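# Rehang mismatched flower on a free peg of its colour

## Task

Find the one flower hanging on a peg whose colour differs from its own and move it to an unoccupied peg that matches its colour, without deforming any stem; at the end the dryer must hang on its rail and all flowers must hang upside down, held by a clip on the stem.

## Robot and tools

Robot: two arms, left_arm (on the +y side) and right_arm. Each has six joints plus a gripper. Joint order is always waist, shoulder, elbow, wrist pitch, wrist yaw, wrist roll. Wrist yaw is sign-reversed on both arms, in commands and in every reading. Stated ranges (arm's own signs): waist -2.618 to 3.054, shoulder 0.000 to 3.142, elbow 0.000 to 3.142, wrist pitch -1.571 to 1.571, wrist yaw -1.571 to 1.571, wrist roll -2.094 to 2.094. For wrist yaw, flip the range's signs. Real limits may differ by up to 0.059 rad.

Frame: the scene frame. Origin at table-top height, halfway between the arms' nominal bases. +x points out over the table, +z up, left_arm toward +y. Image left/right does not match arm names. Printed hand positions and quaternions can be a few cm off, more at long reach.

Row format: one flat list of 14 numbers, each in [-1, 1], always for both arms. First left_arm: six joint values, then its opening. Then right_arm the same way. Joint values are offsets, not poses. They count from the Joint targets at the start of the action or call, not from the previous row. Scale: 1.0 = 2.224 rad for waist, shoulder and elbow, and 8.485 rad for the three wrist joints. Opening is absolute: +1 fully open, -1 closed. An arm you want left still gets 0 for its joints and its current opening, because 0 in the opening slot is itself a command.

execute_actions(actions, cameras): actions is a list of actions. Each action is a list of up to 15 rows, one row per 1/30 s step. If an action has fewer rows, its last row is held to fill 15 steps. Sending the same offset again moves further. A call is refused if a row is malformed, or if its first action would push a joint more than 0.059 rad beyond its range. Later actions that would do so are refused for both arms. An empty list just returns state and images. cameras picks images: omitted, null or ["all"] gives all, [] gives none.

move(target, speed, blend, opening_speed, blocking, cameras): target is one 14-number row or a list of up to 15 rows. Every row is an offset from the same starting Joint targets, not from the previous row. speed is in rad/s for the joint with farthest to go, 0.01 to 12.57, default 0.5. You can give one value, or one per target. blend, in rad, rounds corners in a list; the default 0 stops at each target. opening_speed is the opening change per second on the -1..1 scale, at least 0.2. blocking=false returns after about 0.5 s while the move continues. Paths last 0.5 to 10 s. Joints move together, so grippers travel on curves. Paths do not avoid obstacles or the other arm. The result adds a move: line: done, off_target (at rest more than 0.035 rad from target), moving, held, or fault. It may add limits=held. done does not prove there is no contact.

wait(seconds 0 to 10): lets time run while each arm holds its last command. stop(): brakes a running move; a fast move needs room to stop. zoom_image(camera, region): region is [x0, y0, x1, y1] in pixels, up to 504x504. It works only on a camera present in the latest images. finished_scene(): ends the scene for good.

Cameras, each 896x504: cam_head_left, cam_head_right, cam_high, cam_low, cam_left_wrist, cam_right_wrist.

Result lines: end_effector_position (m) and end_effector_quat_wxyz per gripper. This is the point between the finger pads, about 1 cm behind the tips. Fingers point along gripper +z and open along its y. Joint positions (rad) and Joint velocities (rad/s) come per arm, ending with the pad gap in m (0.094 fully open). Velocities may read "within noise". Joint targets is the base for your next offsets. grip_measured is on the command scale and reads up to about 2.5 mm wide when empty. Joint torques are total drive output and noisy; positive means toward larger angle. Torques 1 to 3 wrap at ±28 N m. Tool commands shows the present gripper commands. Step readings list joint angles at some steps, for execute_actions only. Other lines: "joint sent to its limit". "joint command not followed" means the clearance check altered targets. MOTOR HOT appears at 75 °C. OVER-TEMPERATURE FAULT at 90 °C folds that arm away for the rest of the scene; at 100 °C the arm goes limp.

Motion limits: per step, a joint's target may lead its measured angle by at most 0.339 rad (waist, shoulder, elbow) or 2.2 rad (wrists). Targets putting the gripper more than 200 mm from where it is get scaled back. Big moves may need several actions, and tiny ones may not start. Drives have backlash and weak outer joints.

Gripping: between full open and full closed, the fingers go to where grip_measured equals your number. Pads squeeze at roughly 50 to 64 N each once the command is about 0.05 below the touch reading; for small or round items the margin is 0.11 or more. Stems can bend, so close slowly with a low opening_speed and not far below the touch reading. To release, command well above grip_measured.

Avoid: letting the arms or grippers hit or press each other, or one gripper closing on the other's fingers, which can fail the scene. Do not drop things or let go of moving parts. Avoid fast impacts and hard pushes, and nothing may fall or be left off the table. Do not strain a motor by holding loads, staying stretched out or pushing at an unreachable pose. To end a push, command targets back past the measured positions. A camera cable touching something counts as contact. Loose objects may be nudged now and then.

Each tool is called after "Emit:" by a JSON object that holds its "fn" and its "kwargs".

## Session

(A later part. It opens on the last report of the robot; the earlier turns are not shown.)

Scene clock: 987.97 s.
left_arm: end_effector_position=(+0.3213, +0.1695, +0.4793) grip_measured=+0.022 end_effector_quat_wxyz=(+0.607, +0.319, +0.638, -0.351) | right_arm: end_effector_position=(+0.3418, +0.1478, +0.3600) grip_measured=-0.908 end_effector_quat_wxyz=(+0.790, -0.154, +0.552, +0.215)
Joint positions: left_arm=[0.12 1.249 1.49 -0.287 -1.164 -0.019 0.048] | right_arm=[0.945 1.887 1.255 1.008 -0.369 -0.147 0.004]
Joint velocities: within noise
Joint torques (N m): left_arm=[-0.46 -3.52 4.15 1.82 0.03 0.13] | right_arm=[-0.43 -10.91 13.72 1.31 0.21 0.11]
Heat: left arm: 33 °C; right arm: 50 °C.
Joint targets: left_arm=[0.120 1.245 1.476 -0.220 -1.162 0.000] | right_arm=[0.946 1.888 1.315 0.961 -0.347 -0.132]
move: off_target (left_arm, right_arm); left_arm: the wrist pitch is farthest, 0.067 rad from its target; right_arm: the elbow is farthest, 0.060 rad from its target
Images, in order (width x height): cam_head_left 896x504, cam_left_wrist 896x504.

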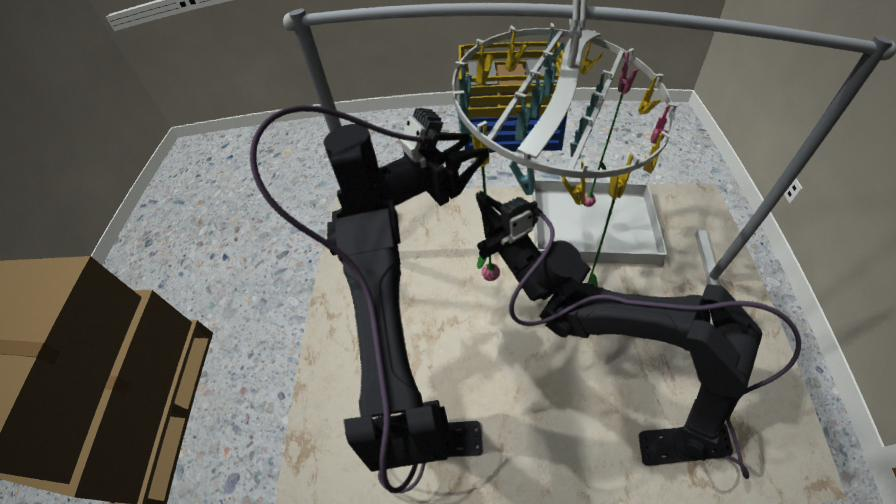

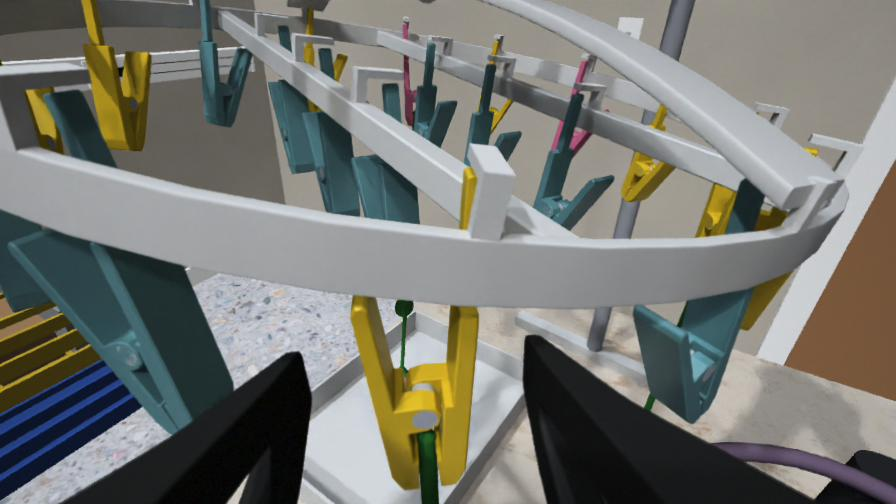

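Emit:
{"fn": "move", "kwargs": {"target": [-0.0241, 0.0058, 0, 0.0064, 0.0062, 0, 0.02, 0, 0, 0, 0, 0, 0, -1.0], "speed": 0.15, "cameras": ["cam_head_left", "cam_left_wrist", "cam_right_wrist"]}}

Emit:
{"fn": "zoom_image", "kwargs": {"camera": "cam_left_wrist", "region": [260, 230, 620, 504]}}

Scene clock: 1012.07 s.
left_arm: end_effector_position=(+0.3282, +0.1578, +0.4827) grip_measured=+0.022 end_effector_quat_wxyz=(+0.617, +0.328, +0.628, -0.343) | right_arm: end_effector_position=(+0.3418, +0.1478, +0.3600) grip_measured=-0.908 end_effector_quat_wxyz=(+0.790, -0.154, +0.552, +0.215)
Joint positions: left_arm=[0.067 1.263 1.49 -0.235 -1.111 -0.019 0.048] | right_arm=[0.945 1.887 1.255 1.008 -0.369 -0.147 0.004]
Joint velocities: within noise
Joint torques (N m): left_arm=[-0.36 -3.9 4.33 1.86 0.03 0.11] | right_arm=[-0.46 -10.89 13.74 1.31 0.21 0.12]
Heat: left arm: 33 °C; right arm: 50 °C.
Joint targets: left_arm=[0.067 1.258 1.476 -0.166 -1.109 0.000] | right_arm=[0.946 1.888 1.315 0.961 -0.347 -0.132]
move: off_target (left_arm, right_arm); left_arm: the wrist pitch is farthest, 0.069 rad from its target; right_arm: the elbow is farthest, 0.060 rad from its target
Images, in order (width x height): cam_head_left 896x504, cam_left_wrist 896x504, cam_right_wrist 896x504.

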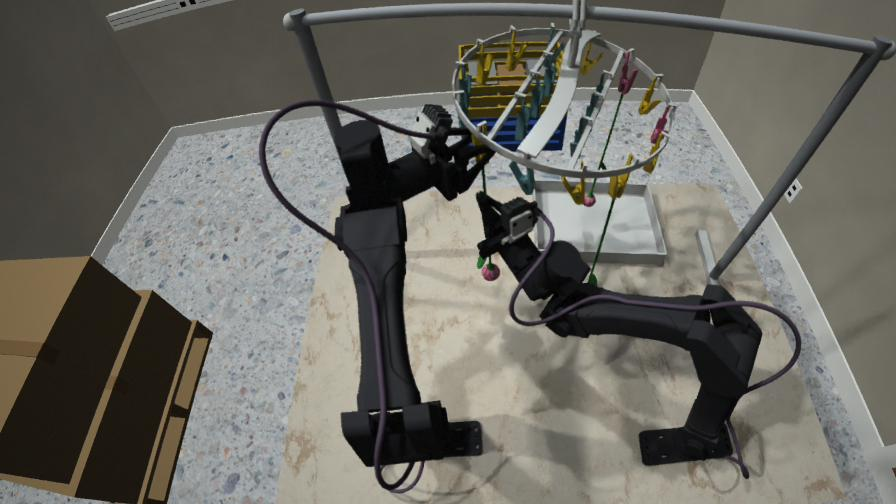

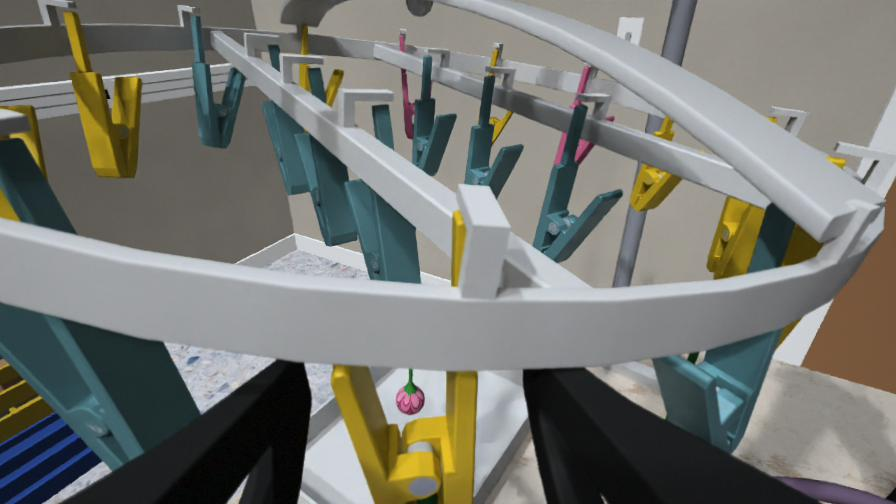

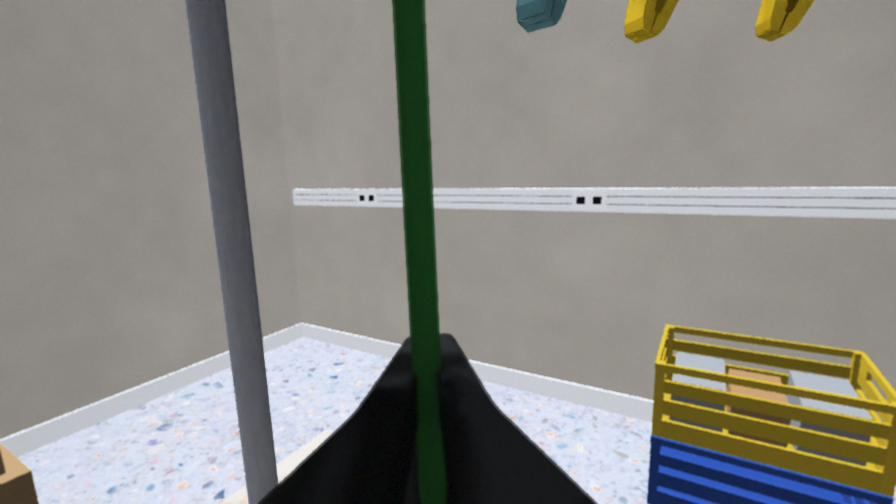

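Scaled by 1.400 from the camera's 896x504 image, which has a finer 1280x720 frame.

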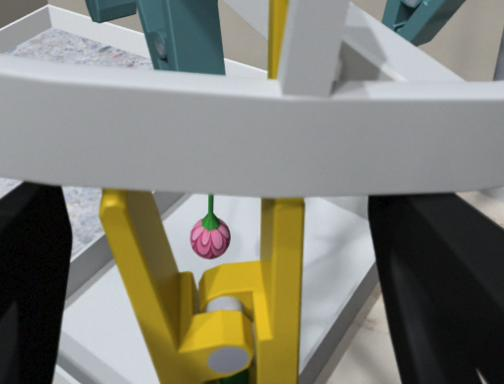

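Emit:
{"fn": "move", "kwargs": {"target": [0,0,0,0,0,0,-0.6,0,0,0,0,0,0,-1.0], "opening_speed": 0.4, "cameras": ["cam_left_wrist","cam_head_left"]}}

Scene clock: 1056.23 s.
left_arm: end_effector_position=(+0.3284, +0.1579, +0.4832) grip_measured=-0.556 end_effector_quat_wxyz=(+0.618, +0.328, +0.627, -0.342) | right_arm: end_effector_position=(+0.3419, +0.1479, +0.3597) grip_measured=-0.908 end_effector_quat_wxyz=(+0.790, -0.154, +0.553, +0.215)
Joint positions: left_arm=[0.067 1.263 1.49 -0.232 -1.11 -0.019 0.021] | right_arm=[0.945 1.887 1.255 1.006 -0.369 -0.147 0.004]
Joint velocities: within noise
Joint torques (N m): left_arm=[-0.51 -3.73 4.45 1.8 0.05 0.12] | right_arm=[-0.44 -10.91 13.72 1.33 0.21 0.12]
Heat: left arm: 32 °C; right arm: 51 °C.
Joint targets: left_arm=[0.067 1.258 1.476 -0.166 -1.109 0.000] | right_arm=[0.946 1.888 1.315 0.961 -0.347 -0.132]
move: off_target (left_arm, right_arm); left_arm: the wrist pitch is farthest, 0.066 rad from its target; right_arm: the elbow is farthest, 0.060 rad from its target
Images, in order (width x height): cam_head_left 896x504, cam_left_wrist 896x504.

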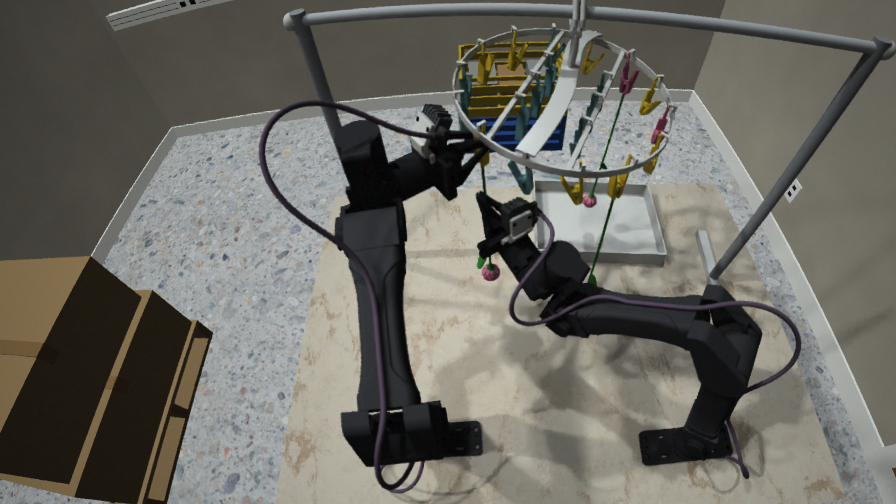

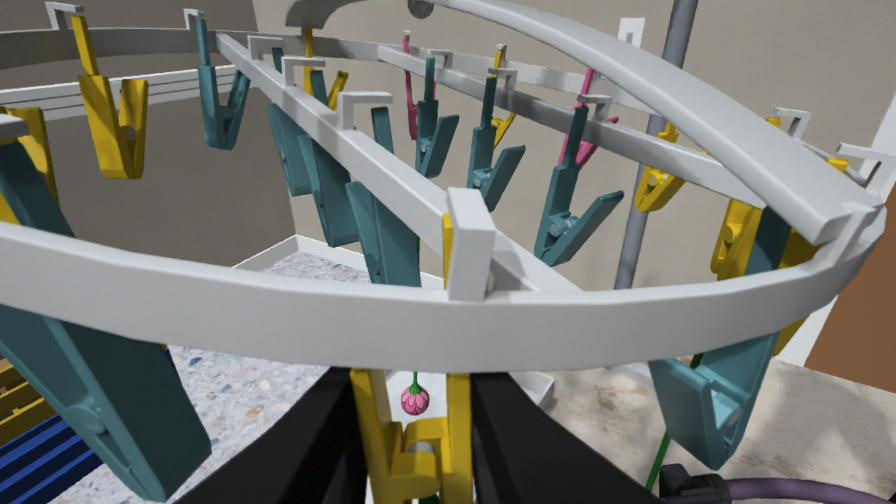

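Emit:
{"fn": "zoom_image", "kwargs": {"camera": "cam_left_wrist", "region": [290, 340, 540, 504]}}

Emit:
{"fn": "move", "kwargs": {"target": [0,0,0,0,0,0,-0.75,0,0,0,0,0,0,-1.0], "opening_speed": 0.3, "cameras": ["cam_left_wrist","cam_head_left"]}}

Emit:
{"fn": "zoom_image", "kwargs": {"camera": "cam_left_wrist", "region": [290, 340, 540, 504]}}

Scaled by 2.016 from the camera's 896x504 image, which has a finer 1280x720 frame.

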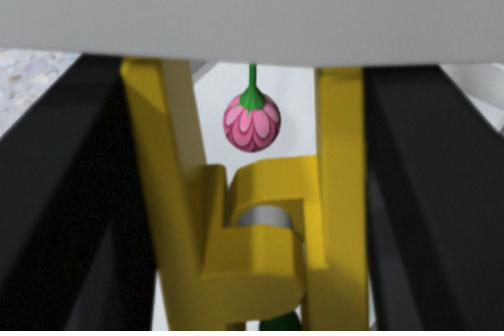

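Scene clock: 1062.40 s.
left_arm: end_effector_position=(+0.3284, +0.1579, +0.4832) grip_measured=-0.557 end_effector_quat_wxyz=(+0.618, +0.328, +0.627, -0.342) | right_arm: end_effector_position=(+0.3419, +0.1479, +0.3597) grip_measured=-0.908 end_effector_quat_wxyz=(+0.790, -0.154, +0.553, +0.215)
Joint positions: left_arm=[0.067 1.263 1.49 -0.232 -1.11 -0.019 0.021] | right_arm=[0.945 1.887 1.255 1.006 -0.369 -0.147 0.004]
Joint velocities: within noise
Joint torques (N m): left_arm=[-0.61 -3.85 4.44 1.84 0.07 0.15] | right_arm=[-0.44 -10.91 13.72 1.32 0.21 0.12]
Heat: left arm: 32 °C; right arm: 51 °C.
Joint targets: left_arm=[0.067 1.258 1.476 -0.166 -1.109 0.000] | right_arm=[0.946 1.888 1.315 0.961 -0.347 -0.132]
move: off_target (left_arm, right_arm); left_arm: the wrist pitch is farthest, 0.066 rad from its target; right_arm: the elbow is farthest, 0.060 rad from its target
Images, in order (width x height): cam_head_left 896x504, cam_left_wrist 896x504.

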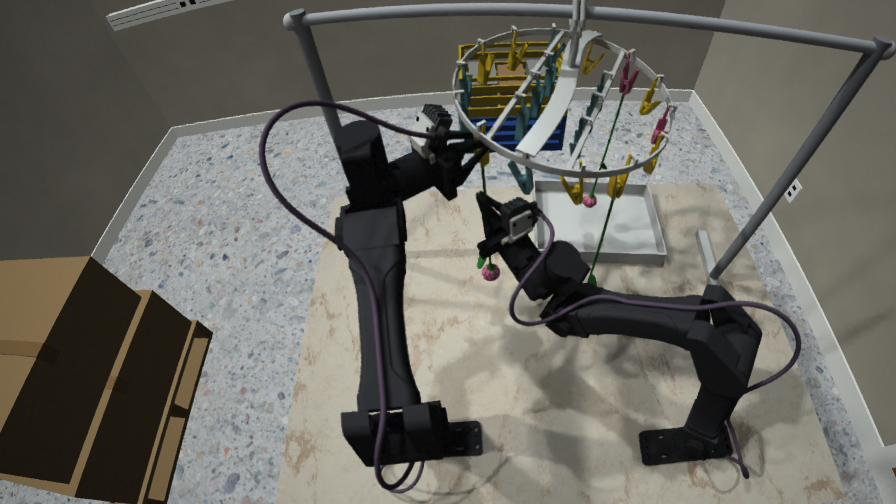

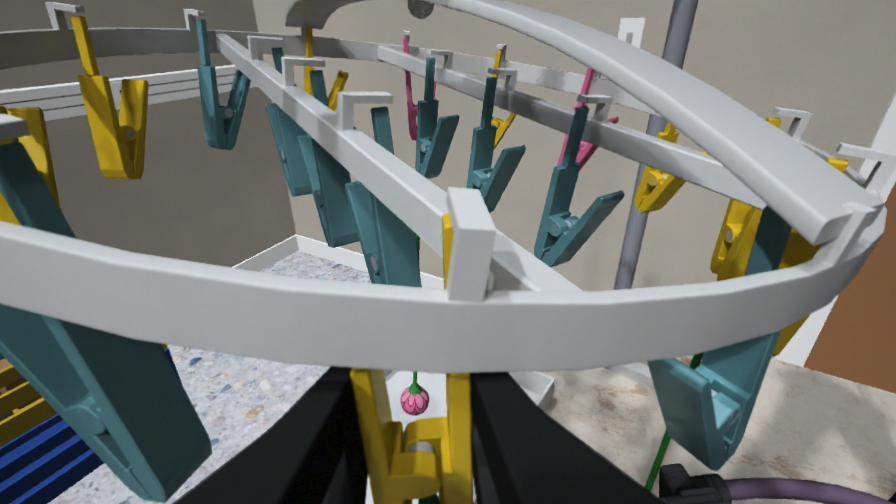

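Scaled by 2.016 from the camera's 896x504 image, which has a finer 1280x720 frame.

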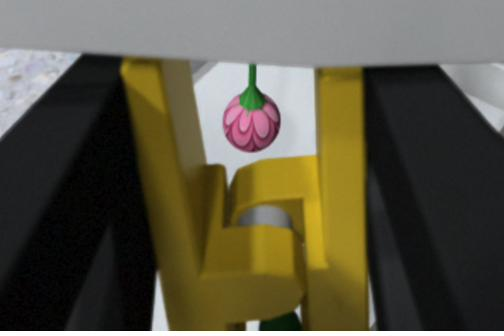

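Emit:
{"fn": "wait", "kwargs": {"seconds": 0.1, "cameras": ["cam_low","cam_right_wrist","cam_left_wrist"]}}

Emit:
{"fn": "zoom_image", "kwargs": {"camera": "cam_left_wrist", "region": [340, 404, 500, 504]}}

Scene clock: 1075.50 s.
left_arm: end_effector_position=(+0.3284, +0.1579, +0.4832) grip_measured=-0.557 end_effector_quat_wxyz=(+0.618, +0.328, +0.627, -0.342) | right_arm: end_effector_position=(+0.3419, +0.1479, +0.3597) grip_measured=-0.908 end_effector_quat_wxyz=(+0.790, -0.154, +0.553, +0.215)
Joint positions: left_arm=[0.067 1.263 1.49 -0.232 -1.11 -0.019 0.021] | right_arm=[0.945 1.887 1.255 1.006 -0.369 -0.147 0.004]
Joint velocities: within noise
Joint torques (N m): left_arm=[-0.42 -3.59 4.45 1.81 0 0.14] | right_arm=[-0.44 -10.91 13.72 1.32 0.21 0.11]
Heat: left arm: 32 °C; right arm: 52 °C.
Joint targets: left_arm=[0.067 1.258 1.476 -0.166 -1.109 0.000] | right_arm=[0.946 1.888 1.315 0.961 -0.347 -0.132]
Tool commands: left_gripper/opening=-0.75 right_gripper/opening=-1.0
wait: 0.10 s; at rest from the start
Images, in order (width x height): cam_low 896x504, cam_left_wrist 896x504, cam_right_wrist 896x504.

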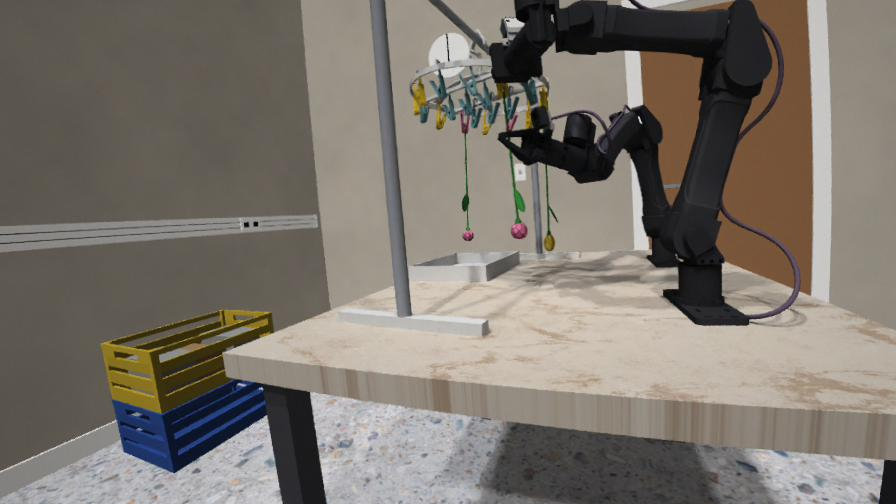

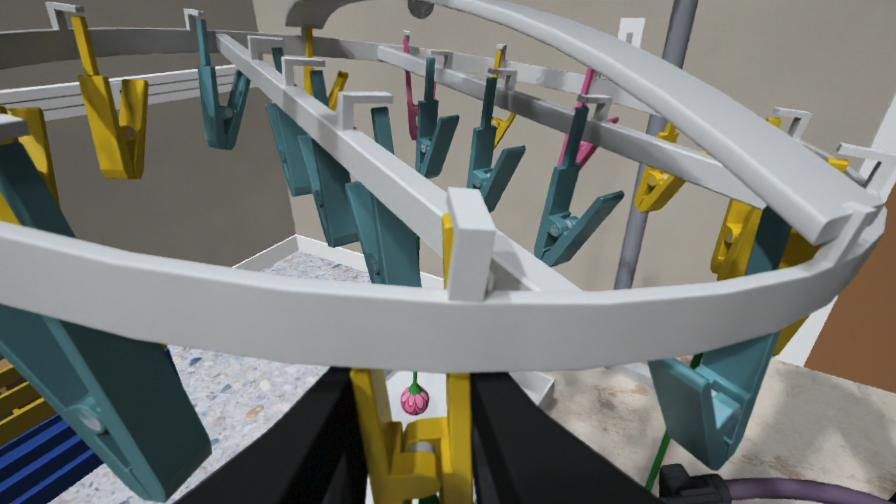

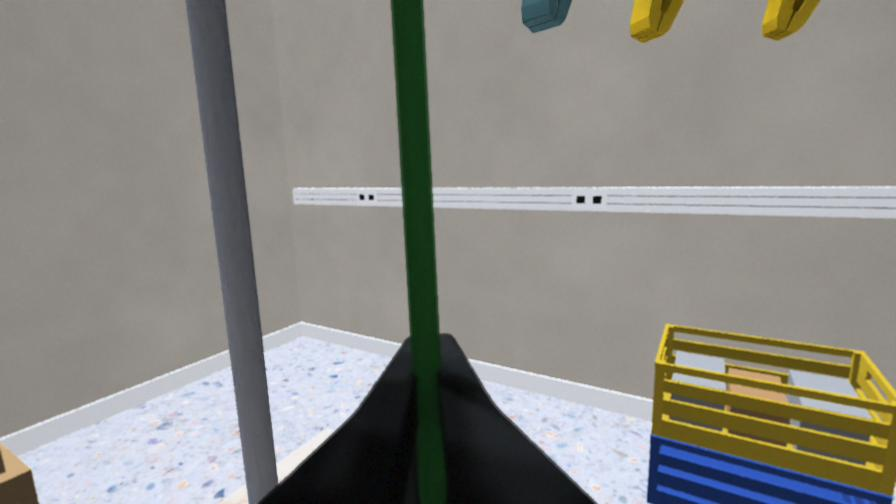

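Scaled by 3.150 from the camera's 896x504 image, which has a finer 1280x720 frame.

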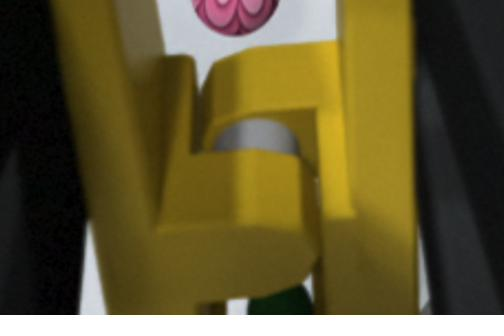

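Emit:
{"fn": "move", "kwargs": {"target": [0,0,0,0,0,0,-0.75,0,0.004,-0.031,0.0118,0,0,-1.0], "speed": 0.15, "cameras": ["cam_left_wrist","cam_right_wrist"]}}

Scene clock: 1096.33 s.
left_arm: end_effector_position=(+0.3284, +0.1579, +0.4834) grip_measured=-0.557 end_effector_quat_wxyz=(+0.619, +0.328, +0.627, -0.341) | right_arm: end_effector_position=(+0.3430, +0.1493, +0.3556) grip_measured=-0.908 end_effector_quat_wxyz=(+0.788, -0.156, +0.555, +0.214)
Joint positions: left_arm=[0.067 1.263 1.49 -0.23 -1.11 -0.019 0.021] | right_arm=[0.945 1.895 1.255 1.006 -0.369 -0.147 0.004]
Joint velocities: within noise
Joint torques (N m): left_arm=[-0.49 -3.6 4.29 1.82 0.04 0.13] | right_arm=[-0.47 -10.96 7.12 2.22 0.21 0.11]
Heat: left arm: 33 °C; right arm: 52 °C.
Joint targets: left_arm=[0.067 1.258 1.476 -0.166 -1.109 0.000] | right_arm=[0.946 1.897 1.246 1.061 -0.347 -0.132]
move: off_target (left_arm, right_arm); left_arm: the wrist pitch is farthest, 0.064 rad from its target; right_arm: the wrist pitch is farthest, 0.055 rad from its target
Images, in order (width x height): cam_left_wrist 896x504, cam_right_wrist 896x504.

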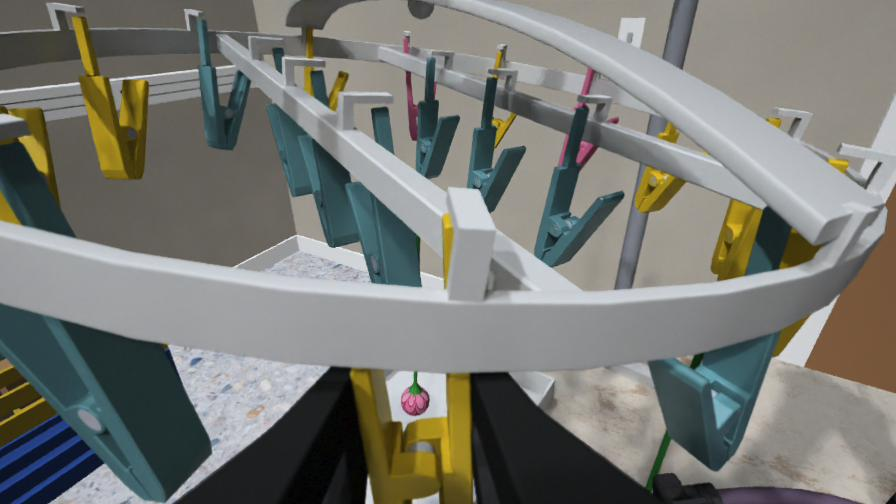

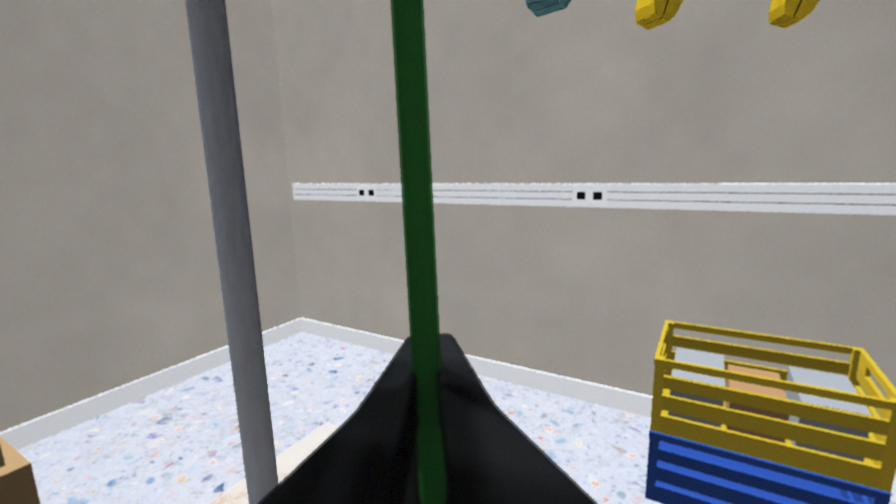

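Emit:
{"fn": "move", "kwargs": {"target": [0,0,0,0,0,0,-0.75,0,0.0178,-0.0306,0.0147,0,0,-1.0], "speed": 0.1, "cameras": ["cam_left_wrist","cam_right_wrist","cam_head_left"]}}

Scene clock: 1108.67 s.
left_arm: end_effector_position=(+0.3288, +0.1586, +0.4836) grip_measured=-0.557 end_effector_quat_wxyz=(+0.620, +0.328, +0.627, -0.340) | right_arm: end_effector_position=(+0.3421, +0.1496, +0.3279) grip_measured=-0.908 end_effector_quat_wxyz=(+0.787, -0.158, +0.557, +0.214)
Joint positions: left_arm=[0.068 1.263 1.49 -0.229 -1.108 -0.019 0.021] | right_arm=[0.946 1.936 1.196 1.103 -0.369 -0.147 0.004]
Joint velocities: within noise
Joint torques (N m): left_arm=[-0.5 -3.77 4.26 1.8 0.04 0.13] | right_arm=[-0.44 -11.23 6.12 2.48 0.2 0.11]
Heat: left arm: 33 °C; right arm: 45 °C.
Joint targets: left_arm=[0.067 1.258 1.476 -0.166 -1.109 0.000] | right_arm=[0.946 1.937 1.178 1.186 -0.347 -0.132]
move: off_target (left_arm, right_arm); left_arm: the wrist pitch is farthest, 0.063 rad from its target; right_arm: the wrist pitch is farthest, 0.083 rad from its target
Images, in order (width x height): cam_head_left 896x504, cam_left_wrist 896x504, cam_right_wrist 896x504.

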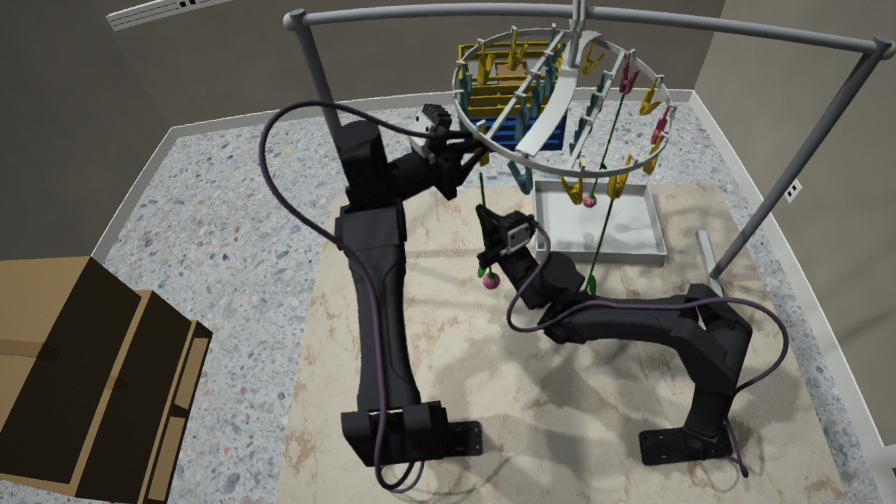

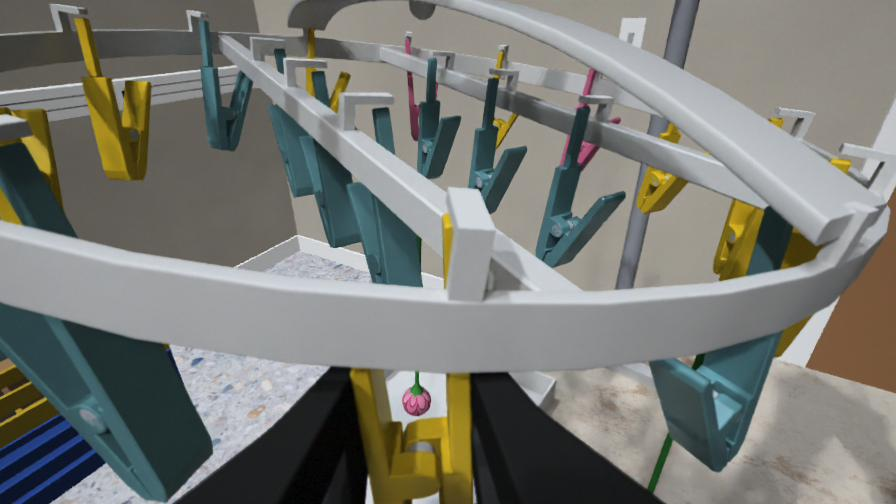

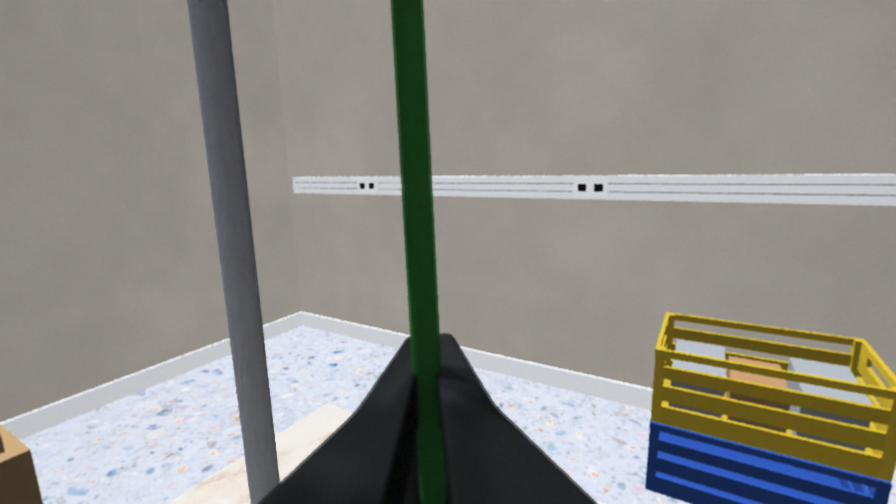

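Emit:
{"fn": "zoom_image", "kwargs": {"camera": "cam_head_left", "region": [420, 100, 560, 300]}}

Scaled by 2.520 from the camera's 896x504 image, which has a finer 1280x720 frame.

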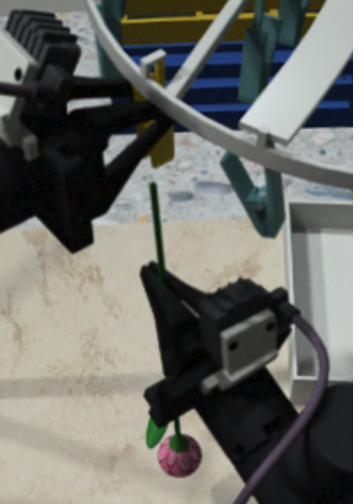

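Emit:
{"fn": "move", "kwargs": {"target": [0,0,0,0,0,0,0.02,0,0,0,0,0,0,-1.0], "opening_speed": 0.6, "cameras": ["cam_left_wrist","cam_head_left"]}}

Scene clock: 1277.27 s.
left_arm: end_effector_position=(+0.3288, +0.1586, +0.4836) grip_measured=+0.018 end_effector_quat_wxyz=(+0.620, +0.328, +0.627, -0.340) | right_arm: end_effector_position=(+0.3420, +0.1495, +0.3282) grip_measured=-0.908 end_effector_quat_wxyz=(+0.787, -0.157, +0.556, +0.214)
Joint positions: left_arm=[0.068 1.263 1.49 -0.229 -1.108 -0.019 0.048] | right_arm=[0.946 1.936 1.196 1.105 -0.369 -0.147 0.004]
Joint velocities: within noise
Joint torques (N m): left_arm=[-0.43 -3.86 4.42 1.84 0.02 0.15] | right_arm=[-0.44 -11.22 6.12 2.48 0.21 0.11]
Heat: left arm: 37 °C; right arm: 43 °C.
Joint targets: left_arm=[0.067 1.258 1.476 -0.166 -1.109 0.000] | right_arm=[0.946 1.937 1.178 1.186 -0.347 -0.132]
move: off_target (left_arm, right_arm); left_arm: the wrist pitch is farthest, 0.063 rad from its target; right_arm: the wrist pitch is farthest, 0.081 rad from its target
Images, in order (width x height): cam_head_left 896x504, cam_left_wrist 896x504.

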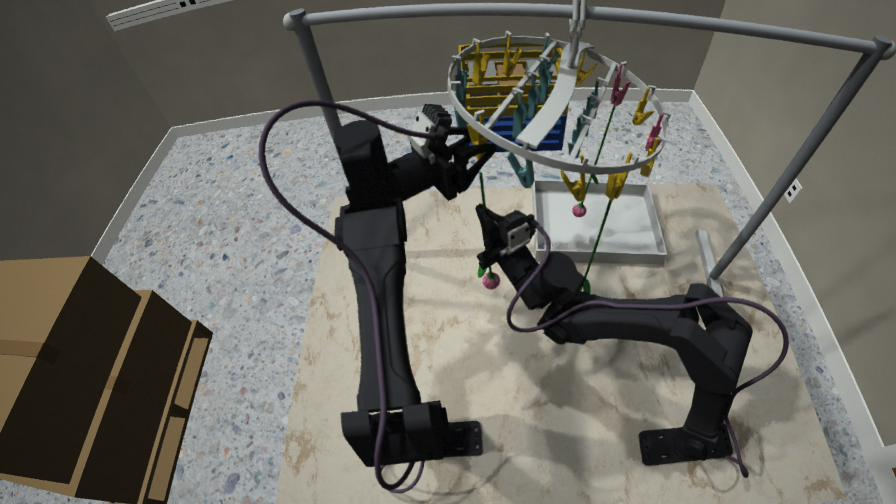

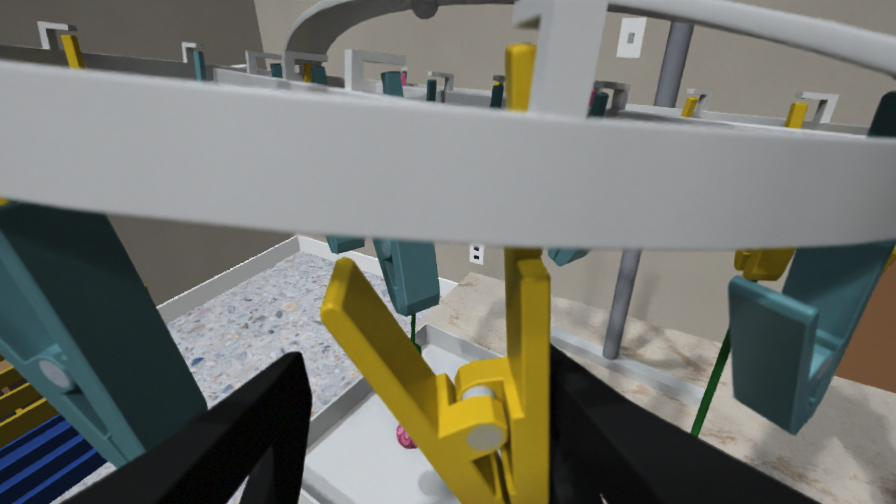

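Emit:
{"fn": "wait", "kwargs": {"seconds": 1.5, "cameras": ["cam_left_wrist","cam_head_left"]}}

Scene clock: 1282.20 s.
left_arm: end_effector_position=(+0.3288, +0.1586, +0.4836) grip_measured=+0.018 end_effector_quat_wxyz=(+0.620, +0.328, +0.627, -0.340) | right_arm: end_effector_position=(+0.3420, +0.1495, +0.3282) grip_measured=-0.908 end_effector_quat_wxyz=(+0.787, -0.157, +0.556, +0.214)
Joint positions: left_arm=[0.068 1.263 1.49 -0.229 -1.108 -0.019 0.048] | right_arm=[0.946 1.936 1.196 1.105 -0.369 -0.147 0.004]
Joint velocities: within noise
Joint torques (N m): left_arm=[-0.55 -3.6 4.25 1.82 0.02 0.09] | right_arm=[-0.44 -11.22 6.11 2.48 0.2 0.11]
Heat: left arm: 37 °C; right arm: 43 °C.
Joint targets: left_arm=[0.067 1.258 1.476 -0.166 -1.109 0.000] | right_arm=[0.946 1.937 1.178 1.186 -0.347 -0.132]
Tool commands: left_gripper/opening=+0.02 right_gripper/opening=-1.0
wait: 1.50 s; at rest from the start
Images, in order (width x height): cam_head_left 896x504, cam_left_wrist 896x504.

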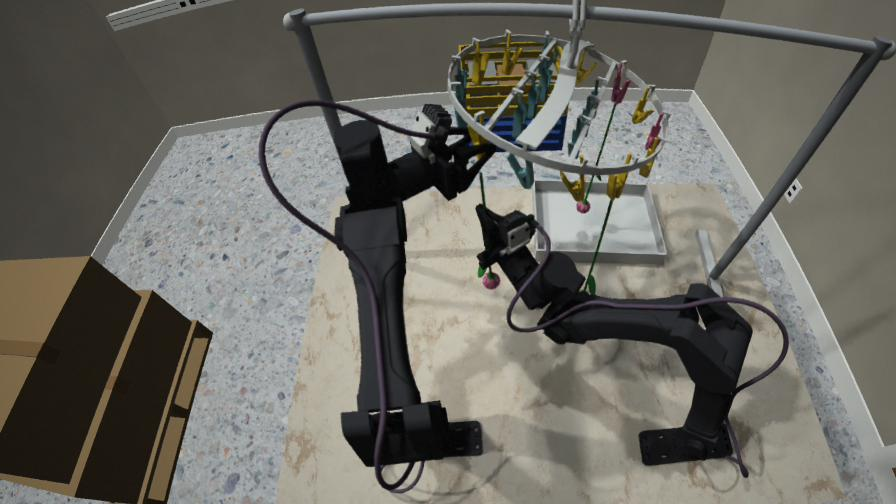

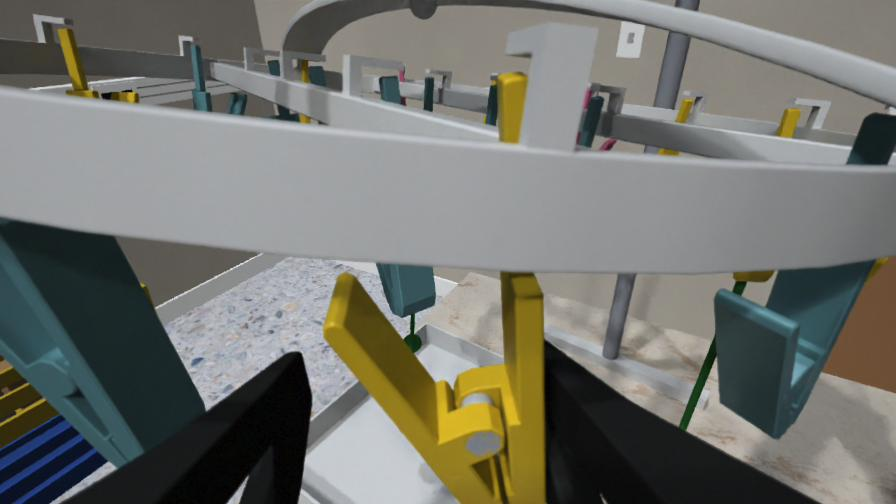

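Emit:
{"fn": "move", "kwargs": {"target": [0.1574,-0.0301,-0.0175,-0.0111,-0.0423,0,0.02,-0.0319,-0.1290,-0.1776,0.0099,0.0633,0.0244,-1.0], "speed": 0.25, "cameras": ["cam_left_wrist","cam_head_left","cam_right_wrist"]}}

Scene clock: 1327.27 s.
left_arm: end_effector_position=(+0.2944, +0.2315, +0.4822) grip_measured=+0.018 end_effector_quat_wxyz=(+0.622, +0.328, +0.626, -0.336) | right_arm: end_effector_position=(+0.2462, +0.1349, +0.3002) grip_measured=-0.908 end_effector_quat_wxyz=(+0.690, -0.303, +0.515, +0.409)
Joint positions: left_arm=[0.416 1.217 1.452 -0.229 -1.45 -0.019 0.048] | right_arm=[0.888 1.688 0.8 1.184 0.183 0.059 0.004]
Joint velocities: within noise
Joint torques (N m): left_arm=[0.47 -5.08 4.15 0.79 -0.11 0.11] | right_arm=[-0.65 -11.96 5.67 2.6 0.08 0.11]
Heat: left arm: 37 °C; right arm: 44 °C.
Joint targets: left_arm=[0.417 1.191 1.437 -0.260 -1.468 0.000] | right_arm=[0.876 1.650 0.783 1.270 0.190 0.075]
move: off_target (right_arm); right_arm: the wrist pitch is farthest, 0.086 rad from its target
Images, in order (width x height): cam_head_left 896x504, cam_left_wrist 896x504, cam_right_wrist 896x504.

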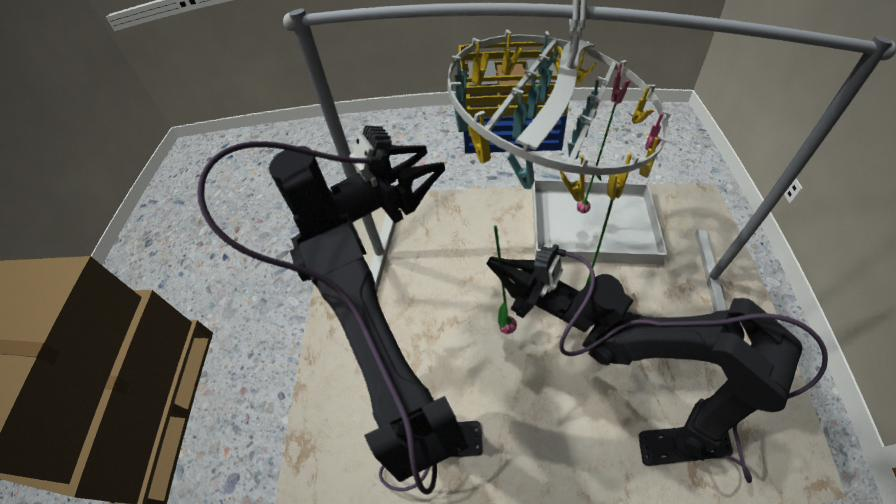

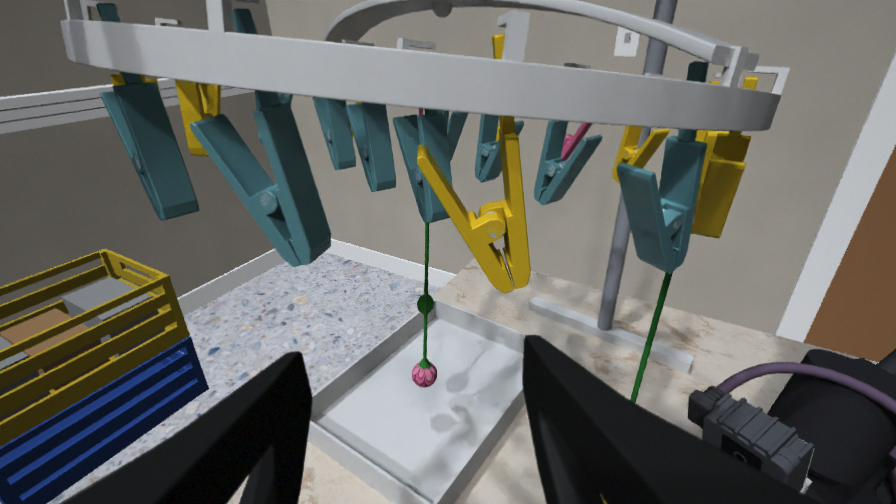

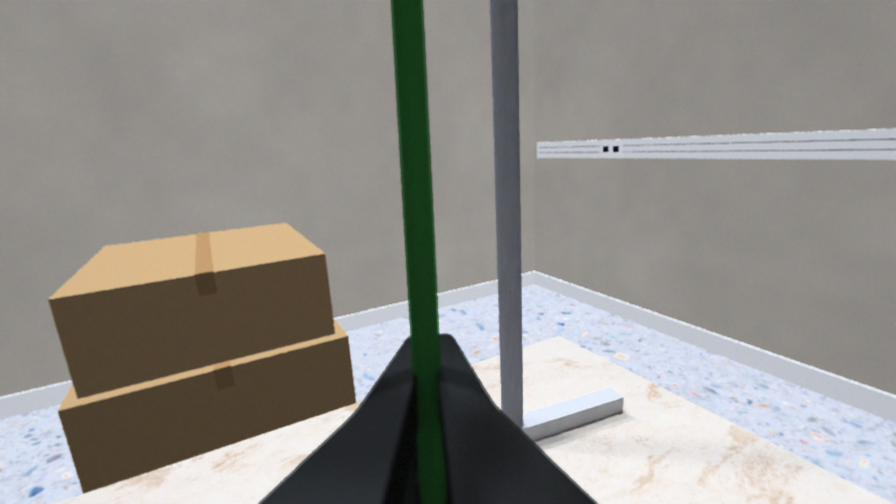

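Emit:
{"fn": "move", "kwargs": {"target": [-0.1875,-0.1614,-0.3219,0.1340,0.0563,-0.0731,0.02,0,0,0,0.0071,0,0,-1.0], "speed": 0.45, "cameras": ["cam_left_wrist","cam_head_left","cam_high"]}}

Scene clock: 1432.37 s.
left_arm: end_effector_position=(+0.2243, +0.1373, +0.4536) grip_measured=+0.018 end_effector_quat_wxyz=(+0.701, +0.300, +0.493, -0.419) | right_arm: end_effector_position=(+0.2429, +0.1313, +0.3145) grip_measured=-0.908 end_effector_quat_wxyz=(+0.707, -0.295, +0.491, +0.415)
Joint positions: left_arm=[-0.001 0.85 0.736 0.819 -1.03 -0.622 0.048] | right_arm=[0.888 1.688 0.8 1.246 0.185 0.059 0.004]
Joint velocities: within noise
Joint torques (N m): left_arm=[-0.35 -1.69 4.29 1.33 0.6 -0.01] | right_arm=[-0.66 -11.9 5.61 2.53 0.07 0.12]
Heat: left arm: 31 °C; right arm: 50 °C.
Joint targets: left_arm=[0.000 0.832 0.721 0.877 -0.991 -0.621] | right_arm=[0.876 1.650 0.783 1.330 0.190 0.075]
move: off_target (left_arm, right_arm); left_arm: the wrist pitch is farthest, 0.058 rad from its target; right_arm: the wrist pitch is farthest, 0.085 rad from its target
Images, in order (width x height): cam_head_left 896x504, cam_high 896x504, cam_left_wrist 896x504.

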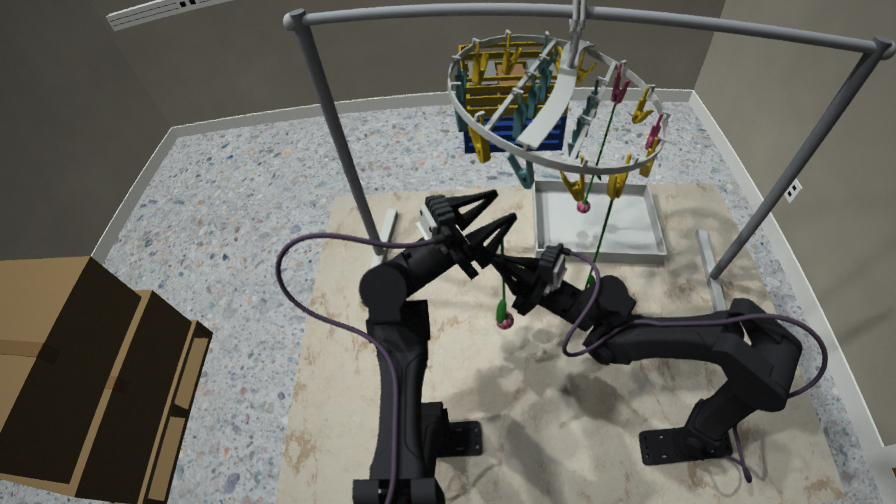

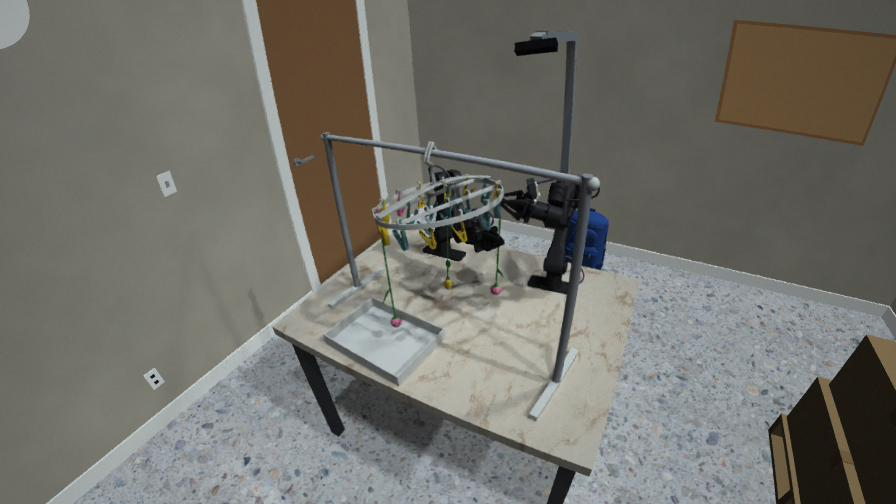

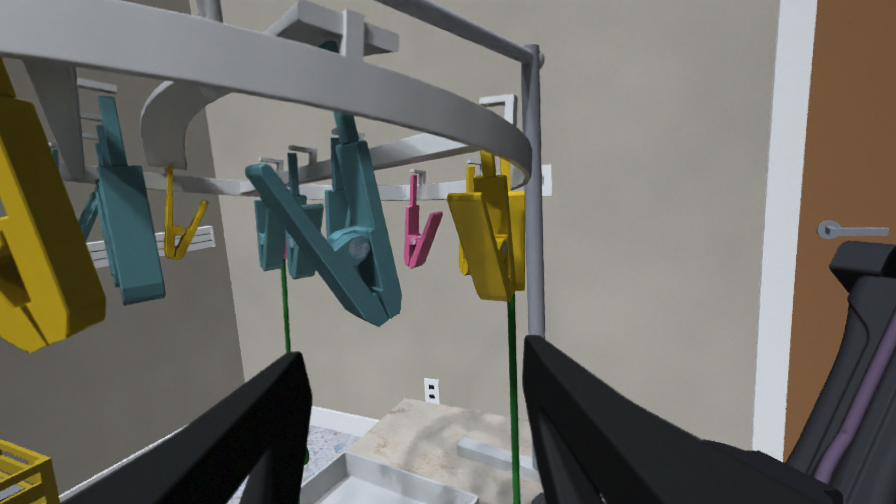

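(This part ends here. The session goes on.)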